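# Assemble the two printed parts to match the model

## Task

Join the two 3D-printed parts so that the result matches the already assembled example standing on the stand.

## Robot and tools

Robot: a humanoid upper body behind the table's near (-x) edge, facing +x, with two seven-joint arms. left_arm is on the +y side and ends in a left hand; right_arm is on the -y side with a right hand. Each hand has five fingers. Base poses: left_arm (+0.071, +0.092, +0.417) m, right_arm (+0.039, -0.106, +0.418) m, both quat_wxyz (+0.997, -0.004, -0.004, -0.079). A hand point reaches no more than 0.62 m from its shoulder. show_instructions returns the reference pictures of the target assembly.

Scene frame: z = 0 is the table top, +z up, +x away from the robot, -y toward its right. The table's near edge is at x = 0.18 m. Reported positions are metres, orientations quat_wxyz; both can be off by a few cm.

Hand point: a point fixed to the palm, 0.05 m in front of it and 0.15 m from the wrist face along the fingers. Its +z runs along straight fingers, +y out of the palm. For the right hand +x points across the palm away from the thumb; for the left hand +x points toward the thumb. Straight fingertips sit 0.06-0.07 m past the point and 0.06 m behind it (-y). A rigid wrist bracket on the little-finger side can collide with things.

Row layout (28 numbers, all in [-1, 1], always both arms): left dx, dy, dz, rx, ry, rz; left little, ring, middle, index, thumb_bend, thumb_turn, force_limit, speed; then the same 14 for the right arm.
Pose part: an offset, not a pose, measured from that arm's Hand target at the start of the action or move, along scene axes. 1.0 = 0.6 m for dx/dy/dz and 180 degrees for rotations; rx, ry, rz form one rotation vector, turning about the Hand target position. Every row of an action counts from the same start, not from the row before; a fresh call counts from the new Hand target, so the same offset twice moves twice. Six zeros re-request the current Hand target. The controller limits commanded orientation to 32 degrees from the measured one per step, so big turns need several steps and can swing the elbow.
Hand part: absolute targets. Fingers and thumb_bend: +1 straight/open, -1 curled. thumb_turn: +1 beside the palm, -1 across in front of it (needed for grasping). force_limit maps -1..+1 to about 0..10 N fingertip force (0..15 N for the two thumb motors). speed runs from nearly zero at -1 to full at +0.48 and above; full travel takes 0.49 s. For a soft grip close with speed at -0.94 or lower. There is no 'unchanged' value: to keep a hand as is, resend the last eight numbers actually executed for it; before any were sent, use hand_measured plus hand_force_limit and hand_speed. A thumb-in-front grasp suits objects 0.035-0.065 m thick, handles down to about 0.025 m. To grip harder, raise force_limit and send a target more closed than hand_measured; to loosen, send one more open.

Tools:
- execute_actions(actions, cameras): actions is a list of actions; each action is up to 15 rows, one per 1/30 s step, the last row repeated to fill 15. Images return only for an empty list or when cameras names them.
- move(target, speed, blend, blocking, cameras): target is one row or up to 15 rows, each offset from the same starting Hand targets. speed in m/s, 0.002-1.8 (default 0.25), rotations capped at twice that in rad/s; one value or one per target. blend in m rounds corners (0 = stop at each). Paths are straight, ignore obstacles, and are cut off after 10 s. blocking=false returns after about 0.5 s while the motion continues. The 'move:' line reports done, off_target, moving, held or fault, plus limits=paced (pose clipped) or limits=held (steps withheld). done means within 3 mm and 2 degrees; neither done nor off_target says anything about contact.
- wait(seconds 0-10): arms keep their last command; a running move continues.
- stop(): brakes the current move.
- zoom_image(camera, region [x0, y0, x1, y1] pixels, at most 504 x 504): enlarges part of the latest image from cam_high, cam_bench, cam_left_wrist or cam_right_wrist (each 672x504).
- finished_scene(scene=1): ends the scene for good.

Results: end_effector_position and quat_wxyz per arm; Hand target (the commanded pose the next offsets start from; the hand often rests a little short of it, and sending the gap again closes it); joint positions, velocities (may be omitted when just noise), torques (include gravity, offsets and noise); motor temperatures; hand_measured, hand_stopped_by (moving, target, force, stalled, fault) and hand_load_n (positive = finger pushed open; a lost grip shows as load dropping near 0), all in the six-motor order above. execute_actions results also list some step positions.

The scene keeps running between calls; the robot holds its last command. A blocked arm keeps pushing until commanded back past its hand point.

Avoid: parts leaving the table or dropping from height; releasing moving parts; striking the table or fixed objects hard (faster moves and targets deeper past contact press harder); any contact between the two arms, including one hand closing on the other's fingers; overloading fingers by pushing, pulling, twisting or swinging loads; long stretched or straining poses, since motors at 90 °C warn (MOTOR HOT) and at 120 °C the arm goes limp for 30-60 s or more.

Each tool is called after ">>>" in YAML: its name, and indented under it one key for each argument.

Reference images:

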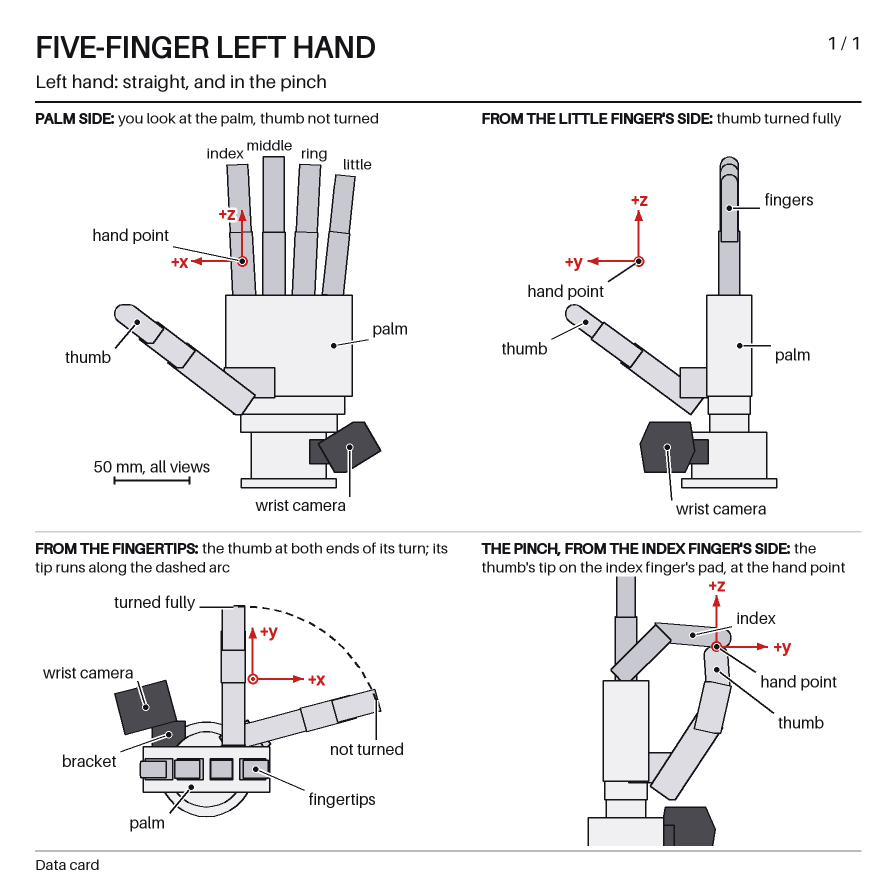

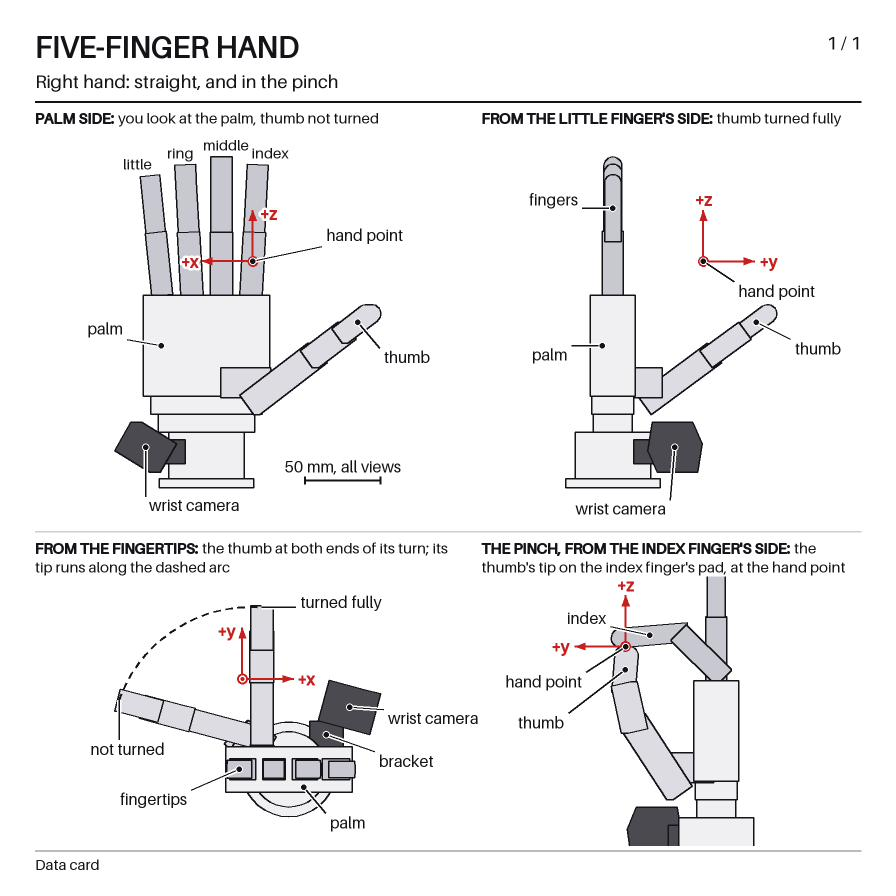

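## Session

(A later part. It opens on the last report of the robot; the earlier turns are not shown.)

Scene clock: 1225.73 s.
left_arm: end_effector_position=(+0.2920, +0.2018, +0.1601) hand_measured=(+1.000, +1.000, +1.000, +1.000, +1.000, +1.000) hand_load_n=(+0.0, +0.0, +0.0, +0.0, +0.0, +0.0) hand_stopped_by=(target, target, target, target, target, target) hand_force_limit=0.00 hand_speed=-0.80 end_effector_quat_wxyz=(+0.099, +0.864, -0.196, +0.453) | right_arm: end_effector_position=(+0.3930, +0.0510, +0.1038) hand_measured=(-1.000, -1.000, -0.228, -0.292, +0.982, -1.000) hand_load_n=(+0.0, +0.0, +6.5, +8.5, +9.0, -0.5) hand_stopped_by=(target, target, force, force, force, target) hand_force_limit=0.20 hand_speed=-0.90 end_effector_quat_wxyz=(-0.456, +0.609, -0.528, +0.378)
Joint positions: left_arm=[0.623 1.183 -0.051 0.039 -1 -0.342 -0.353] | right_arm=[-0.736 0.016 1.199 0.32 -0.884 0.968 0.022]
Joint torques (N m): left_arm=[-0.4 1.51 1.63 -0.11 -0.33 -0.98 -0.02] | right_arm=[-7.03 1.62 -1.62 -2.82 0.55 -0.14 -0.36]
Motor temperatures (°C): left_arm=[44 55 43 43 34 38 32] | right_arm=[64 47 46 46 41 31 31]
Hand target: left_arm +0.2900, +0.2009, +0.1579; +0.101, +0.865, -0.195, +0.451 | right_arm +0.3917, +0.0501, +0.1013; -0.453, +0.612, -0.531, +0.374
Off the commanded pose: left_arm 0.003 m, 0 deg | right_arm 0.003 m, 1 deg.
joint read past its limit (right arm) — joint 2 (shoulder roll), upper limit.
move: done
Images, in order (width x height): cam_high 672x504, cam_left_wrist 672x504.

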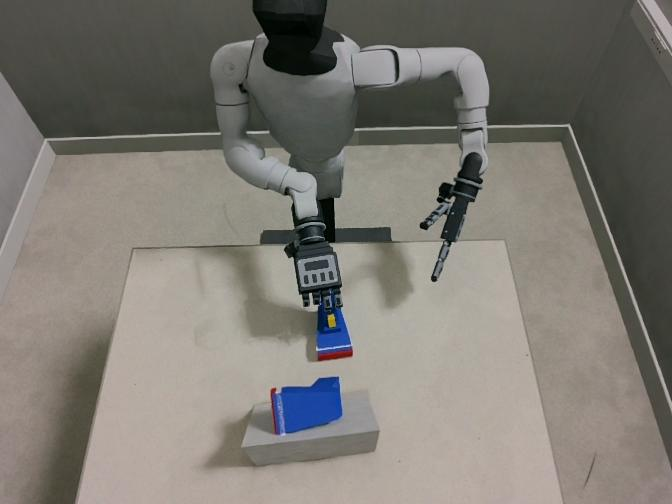

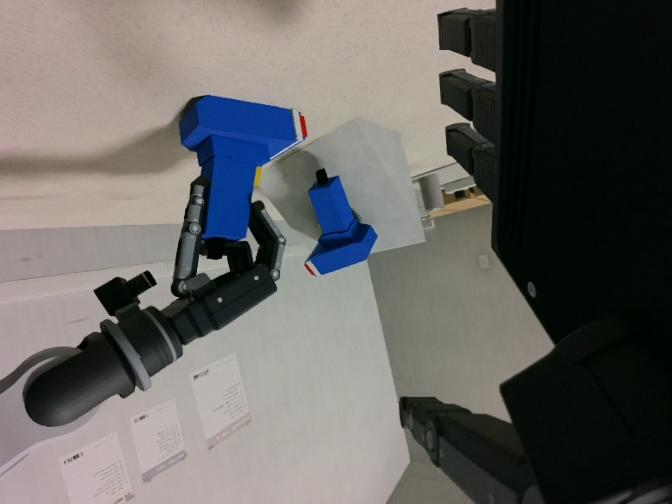

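>>> move:
  target: [0,0,0,0,0,0,1,1,1,1,1,1,0,-0.8,-0.02,-0.004,-0.05,0,0.025,0,-1,-1,-0.4,-0.7,0.3,-1,0.2,-0.9]
  speed: 0.06
  cameras: ["cam_left_wrist","cam_right_wrist","cam_high"]

>>> zoom_image:
  camera: "cam_left_wrist"
  region: [170, 85, 310, 195]

>>> zoom_image:
  camera: "cam_right_wrist"
  region: [420, 150, 672, 402]

Scene clock: 1249.23 s.
left_arm: end_effector_position=(+0.2920, +0.2018, +0.1601) hand_measured=(+1.000, +1.000, +1.000, +1.000, +1.000, +1.000) hand_load_n=(+0.0, +0.0, +0.0, +0.0, -0.5, +0.0) hand_stopped_by=(target, target, target, target, target, target) hand_force_limit=0.00 hand_speed=-0.80 end_effector_quat_wxyz=(+0.099, +0.864, -0.196, +0.452) | right_arm: end_effector_position=(+0.3949, +0.0543, +0.1018) hand_measured=(-1.000, -1.000, -0.228, -0.292, +0.982, -1.000) hand_load_n=(+0.0, +0.0, +6.0, +8.0, +9.5, -2.5) hand_stopped_by=(target, target, force, force, force, target) hand_force_limit=0.20 hand_speed=-0.90 end_effector_quat_wxyz=(-0.467, +0.608, -0.523, +0.374)
Joint positions: left_arm=[0.623 1.183 -0.051 0.039 -1 -0.342 -0.353] | right_arm=[-0.736 0.016 1.189 0.35 -0.854 0.921 -0.028]
Joint torques (N m): left_arm=[-0.4 1.5 1.64 -0.12 -0.33 -0.97 -0.02] | right_arm=[-3.73 1.82 -0.92 0.39 1.71 -0.26 0.24]
Motor temperatures (°C): left_arm=[44 54 39 43 34 38 32] | right_arm=[65 47 46 46 41 31 31]
Hand target: left_arm +0.2900, +0.2009, +0.1579; +0.101, +0.865, -0.195, +0.451 | right_arm +0.3797, +0.0477, +0.0713; -0.431, +0.626, -0.548, +0.349
Off the commanded pose: left_arm 0.003 m, 0 deg | right_arm 0.035 m, 6 deg.
joint read past its limit (right arm) — joint 2 (shoulder roll), upper limit.
joint sent to its limit (right arm) — joint 2 (shoulder roll), upper limit. The joint targets still meet the commanded pose.
move: off_target (right_arm)
Images, in order (width x height): cam_high 672x504, cam_left_wrist 672x504, cam_right_wrist 672x504.

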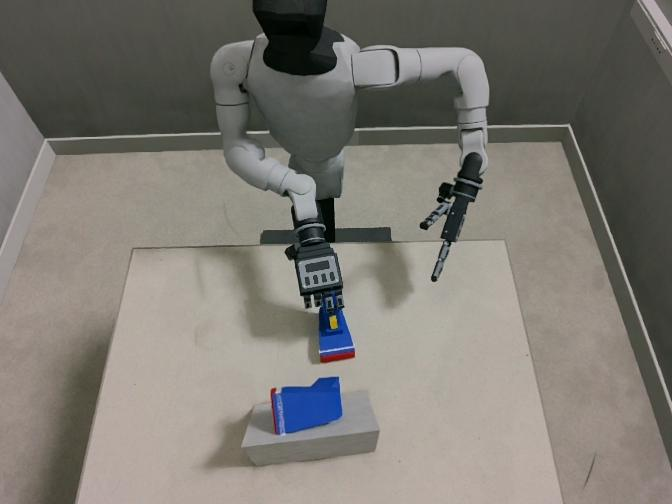

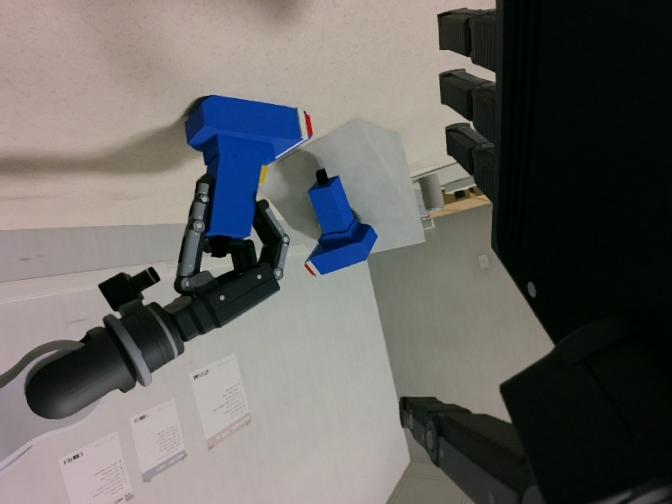

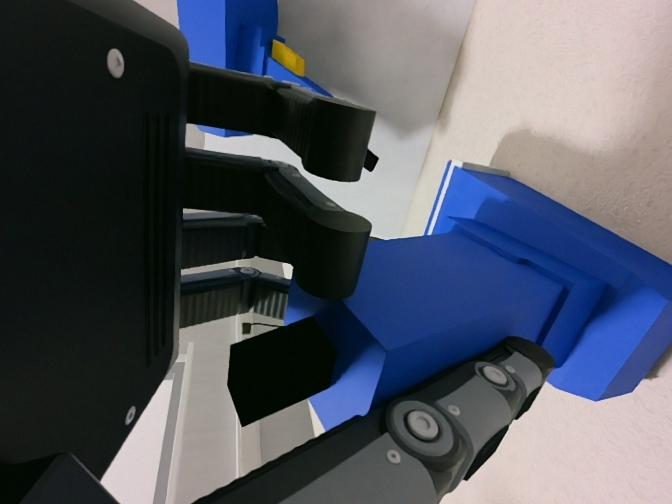

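Scaled by 3.600 from the camera's 672x504 image, which has a finer 960x720 frame.

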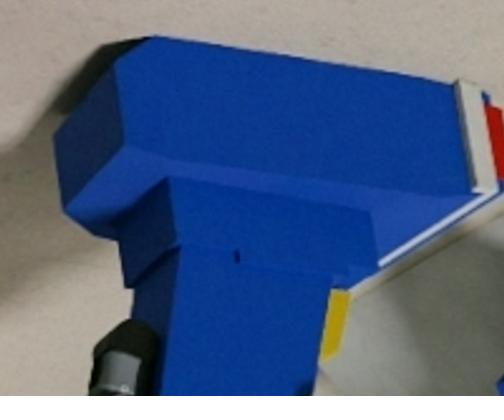

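Scaled by 2.000 from the camera's 672x504 image, which has a finer 960x720 frame.

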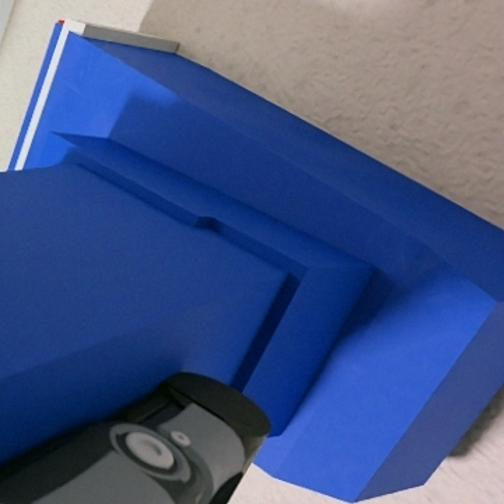

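>>> move:
  target: [0,0,0,0,0,0,1,1,1,1,1,1,0,-0.8,0.0235,0.009,0.052,0,-0.022,0,-1,-1,-0.4,-0.7,0.3,-1,0.2,-0.9]
  speed: 0.04
  cameras: ["cam_left_wrist","cam_right_wrist","cam_high"]

>>> zoom_image:
  camera: "cam_high"
  region: [300, 290, 370, 365]

>>> zoom_image:
  camera: "cam_left_wrist"
  region: [170, 85, 310, 195]

Scene clock: 1260.80 s.
left_arm: end_effector_position=(+0.2920, +0.2018, +0.1601) hand_measured=(+1.000, +1.000, +1.000, +1.000, +1.000, +1.000) hand_load_n=(+0.0, +0.0, +0.0, -0.5, +0.0, +0.0) hand_stopped_by=(target, target, target, target, target, target) hand_force_limit=0.00 hand_speed=-0.80 end_effector_quat_wxyz=(+0.099, +0.864, -0.196, +0.452) | right_arm: end_effector_position=(+0.3954, +0.0521, +0.1038) hand_measured=(-1.000, -1.000, -0.228, -0.292, +0.982, -1.000) hand_load_n=(+0.0, +0.0, +6.5, +9.0, +9.5, +0.5) hand_stopped_by=(target, target, force, force, force, target) hand_force_limit=0.20 hand_speed=-0.90 end_effector_quat_wxyz=(-0.453, +0.611, -0.529, +0.376)
Joint positions: left_arm=[0.623 1.183 -0.051 0.039 -1 -0.342 -0.353] | right_arm=[-0.773 0.016 1.221 0.331 -0.827 0.985 0.012]
Joint torques (N m): left_arm=[-0.39 1.51 1.64 -0.11 -0.33 -0.97 -0.02] | right_arm=[-7.71 1.8 -1.32 -3.01 0.86 0.21 -0.4]
Motor temperatures (°C): left_arm=[44 54 39 43 34 39 32] | right_arm=[62 47 45 45 41 31 31]
Hand target: left_arm +0.2900, +0.2009, +0.1579; +0.101, +0.865, -0.195, +0.451 | right_arm +0.3938, +0.0531, +0.1025; -0.450, +0.613, -0.533, +0.371
Off the commanded pose: left_arm 0.003 m, 0 deg | right_arm 0.002 m, 1 deg.
joint read past its limit (right arm) — joint 2 (shoulder roll), upper limit.
joint sent to its limit (right arm) — joint 2 (shoulder roll), upper limit. The joint targets still meet the commanded pose.
move: done
Images, in order (width x height): cam_high 672x504, cam_left_wrist 672x504, cam_right_wrist 672x504.

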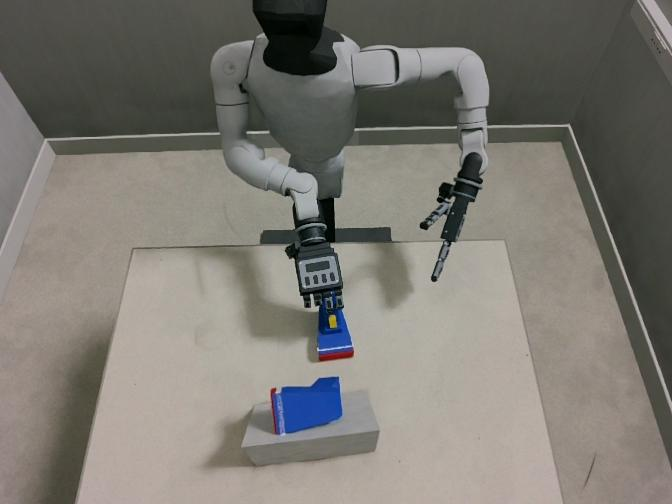

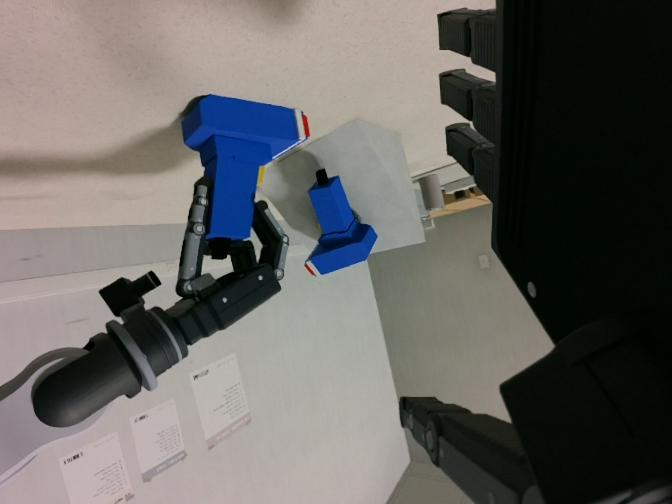

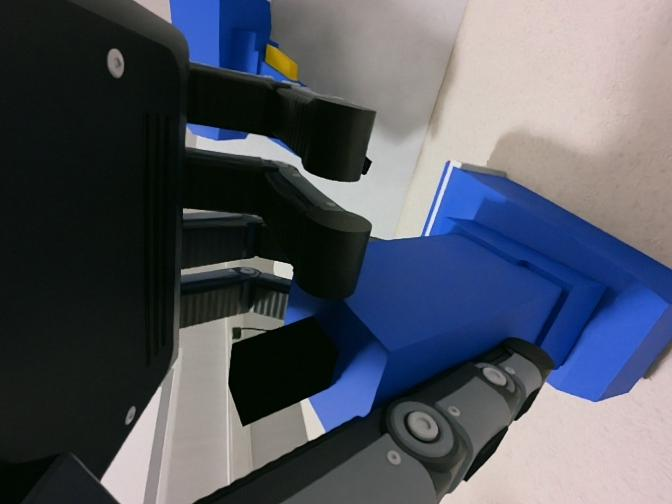

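Scaled by 6.720 from the camera's 672x504 image, which has a finer 960x720 frame.

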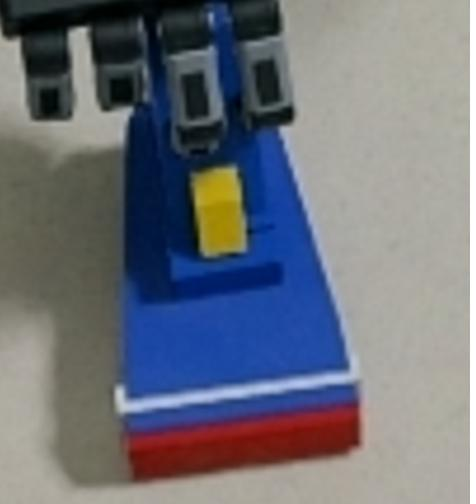

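Scaled by 3.600 from the camera's 672x504 image, which has a finer 960x720 frame.

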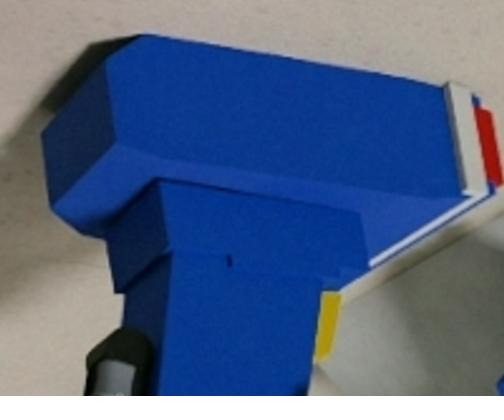

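>>> move:
  target: [0,0,0,0,0,0,1,1,1,1,1,1,0,-0.8,0,0,0,0,0,0,-1,-1,0.45,0.45,1,-1,0.2,-0.7]
  speed: 0.04
  cameras: ["cam_left_wrist","cam_high","cam_right_wrist"]

>>> zoom_image:
  camera: "cam_left_wrist"
  region: [170, 85, 310, 195]

Scene clock: 1267.67 s.
left_arm: end_effector_position=(+0.2920, +0.2018, +0.1601) hand_measured=(+1.000, +1.000, +1.000, +1.000, +1.000, +1.000) hand_load_n=(+0.0, +0.0, +0.0, +0.0, +0.0, +0.0) hand_stopped_by=(target, target, target, target, target, target) hand_force_limit=0.00 hand_speed=-0.80 end_effector_quat_wxyz=(+0.099, +0.864, -0.196, +0.452) | right_arm: end_effector_position=(+0.3934, +0.0519, +0.1010) hand_measured=(-1.000, -1.000, +0.450, +0.450, +1.000, -1.000) hand_load_n=(+0.0, +0.0, +0.0, +0.0, +0.0, +0.0) hand_stopped_by=(target, target, target, target, target, target) hand_force_limit=0.20 hand_speed=-0.70 end_effector_quat_wxyz=(-0.448, +0.613, -0.533, +0.372)
Joint positions: left_arm=[0.623 1.183 -0.051 0.039 -1 -0.342 -0.353] | right_arm=[-0.773 0.016 1.224 0.331 -0.817 0.989 0.019]
Joint torques (N m): left_arm=[-0.4 1.51 1.64 -0.11 -0.34 -0.97 -0.02] | right_arm=[-7.83 1.76 -1.51 -2.99 0.51 0.13 -0.62]
Motor temperatures (°C): left_arm=[44 54 39 43 34 39 32] | right_arm=[64 47 45 46 41 31 31]
Hand target: left_arm +0.2900, +0.2009, +0.1579; +0.101, +0.865, -0.195, +0.451 | right_arm +0.3938, +0.0531, +0.1025; -0.450, +0.613, -0.533, +0.371
Off the commanded pose: left_arm 0.003 m, 0 deg | right_arm 0.002 m, 0 deg.
joint read past its limit (right arm) — joint 2 (shoulder roll), upper limit.
joint sent to its limit (right arm) — joint 2 (shoulder roll), upper limit. The joint targets still meet the commanded pose.
move: done
Images, in order (width x height): cam_high 672x504, cam_left_wrist 672x504, cam_right_wrist 672x504.

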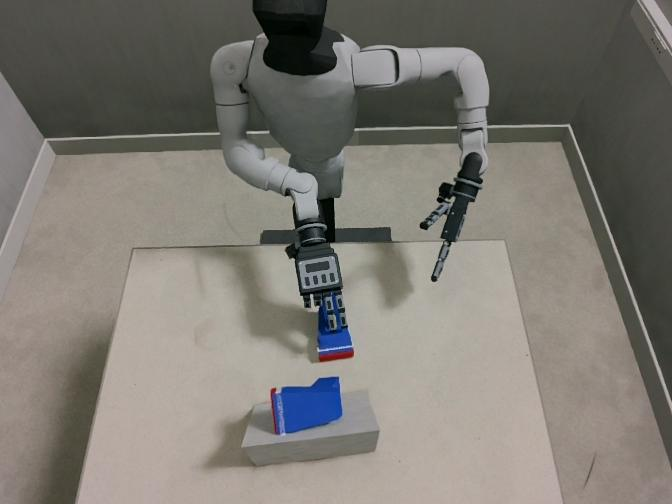

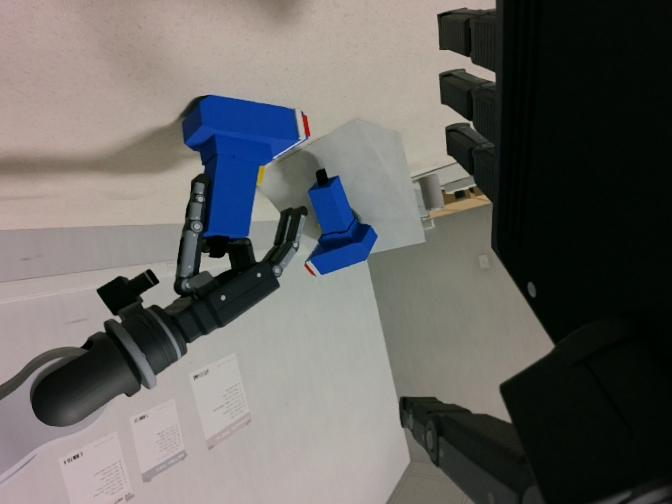

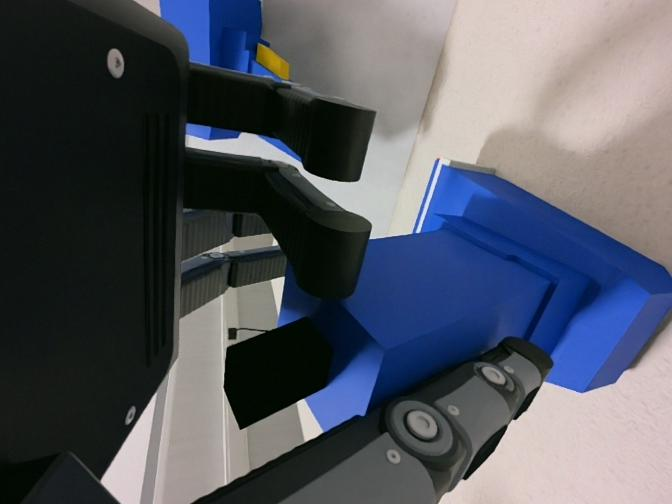

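Scaled by 3.600 from the camera's 672x504 image, which has a finer 960x720 frame.

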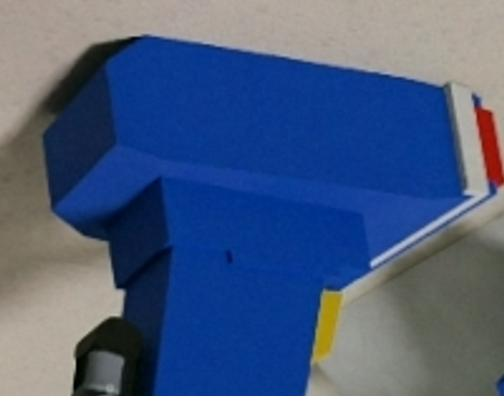

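>>> move:
  target:
    - [0,0,0,0,0,0,1,1,1,1,1,1,0,-0.8,-0.014,-0.003,0.006,0,0,0,-1,-1,0.45,0.45,1,-1,0.2,-0.7]
    - [0,0,0,0,0,0,1,1,1,1,1,1,0,-0.8,-0.12,-0.015,0.2,0,0,0,-1,-1,0.45,0.45,1,-1,0.2,-0.7]
    - [0,0,0,0,0,0,1,1,1,1,1,1,0,-0.8,-0.15,-0.3,0.25,0,0,0,-1,-1,0.45,0.45,1,-1,0.2,-0.7]
  speed: [0.05,0.08,0.25]
  cameras: ["cam_left_wrist","cam_high","cam_bench"]

>>> zoom_image:
  camera: "cam_left_wrist"
  region: [170, 85, 310, 265]

>>> zoom_image:
  camera: "cam_high"
  region: [300, 270, 380, 370]

>>> zoom_image:
  camera: "cam_bench"
  region: [240, 240, 400, 400]

Scene clock: 1285.17 s.
left_arm: end_effector_position=(+0.2920, +0.2018, +0.1601) hand_measured=(+1.000, +1.000, +1.000, +1.000, +1.000, +1.000) hand_load_n=(+0.0, +0.0, +0.0, +0.0, +0.0, +0.0) hand_stopped_by=(target, target, target, target, target, target) hand_force_limit=0.00 hand_speed=-0.80 end_effector_quat_wxyz=(+0.099, +0.864, -0.196, +0.452) | right_arm: end_effector_position=(+0.3025, -0.1269, +0.2473) hand_measured=(-1.000, -1.000, +0.450, +0.450, +1.000, -1.000) hand_load_n=(+0.0, +0.0, +0.0, +0.0, +0.5, +0.0) hand_stopped_by=(target, target, target, target, target, target) hand_force_limit=0.20 hand_speed=-0.70 end_effector_quat_wxyz=(-0.402, +0.597, -0.559, +0.410)
Joint positions: left_arm=[0.623 1.183 -0.051 0.039 -1 -0.342 -0.353] | right_arm=[-0.752 -1.029 1.348 -1.051 -1.759 1.453 1.208]
Joint torques (N m): left_arm=[-0.4 1.5 1.64 -0.11 -0.33 -0.97 -0.02] | right_arm=[-6.24 -2.46 -2.23 -2.66 -0.01 0.17 -0.7]
Motor temperatures (°C): left_arm=[44 54 39 43 34 39 32] | right_arm=[65 47 45 46 41 31 31]
Hand target: left_arm +0.2900, +0.2009, +0.1579; +0.101, +0.865, -0.195, +0.451 | right_arm +0.3038, -0.1269, +0.2525; -0.450, +0.613, -0.533, +0.371
Off the commanded pose: left_arm 0.003 m, 0 deg | right_arm 0.005 m, 8 deg.
joint sent to its limit (right arm) — joint 4 (elbow), lower limit, where the elbow is as bent as it goes. The joint targets are off in orientation, not in position.
move: off_target (right_arm)
Images, in order (width x height): cam_high 672x504, cam_bench 672x504, cam_left_wrist 672x504.

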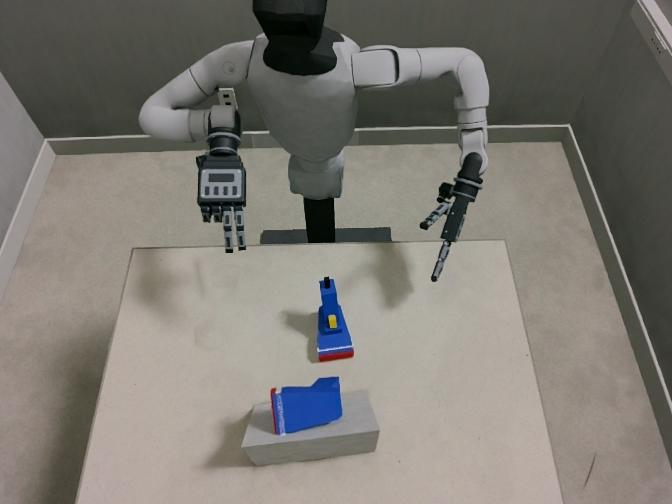

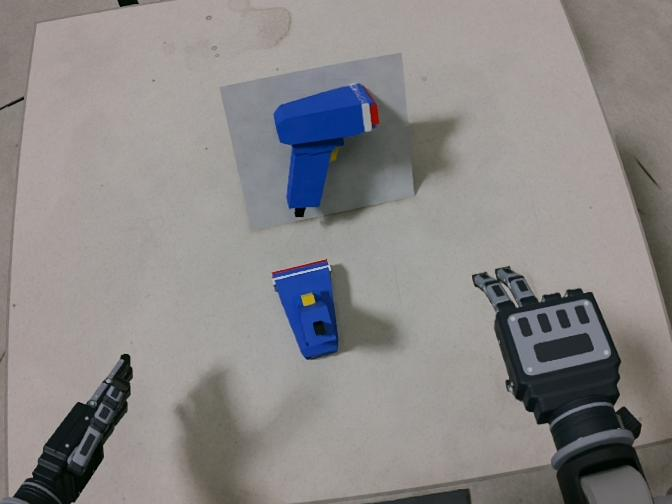

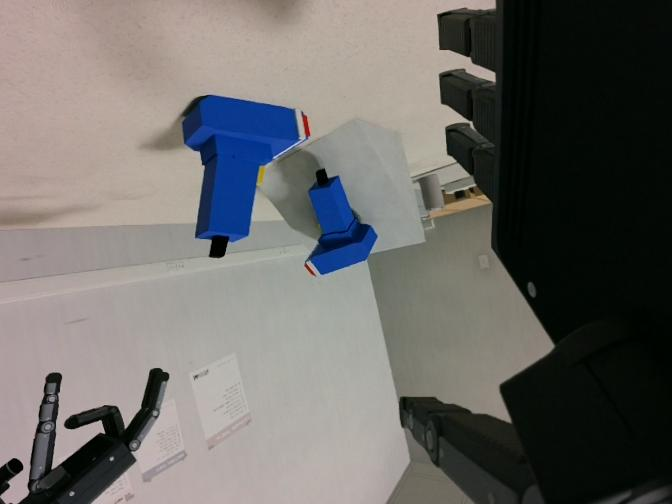

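Scaled by 2.800 from the camera's 672x504 image, which has a finer 960x720 frame.

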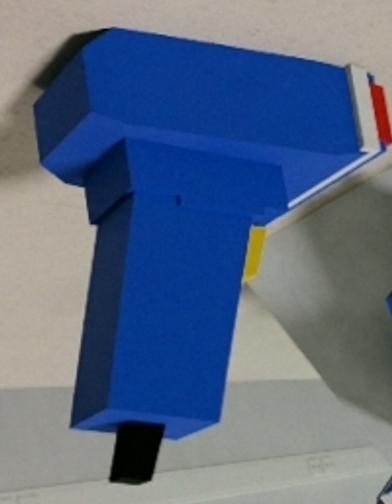

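Scaled by 5.040 from the camera's 672x504 image, which has a finer 960x720 frame.

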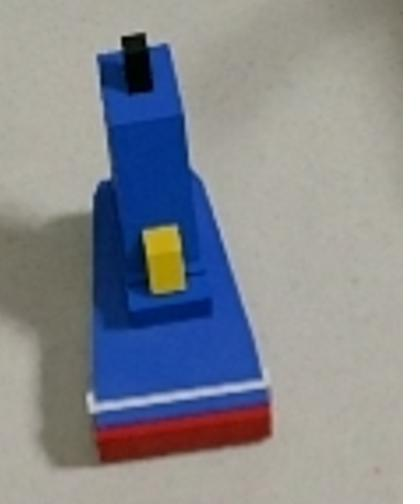

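Scaled by 3.150 from the camera's 672x504 image, which has a finer 960x720 frame.

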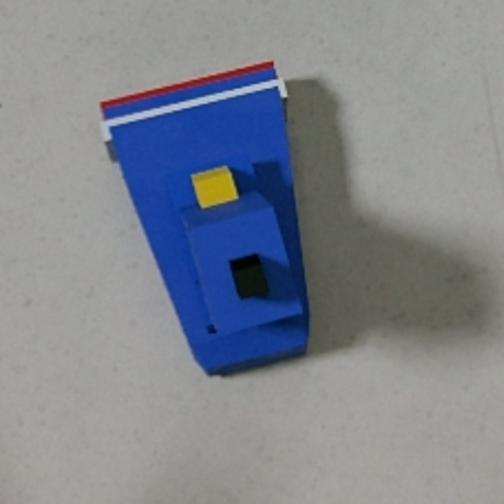

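>>> finished_scene:

The scene is finished: the task was done.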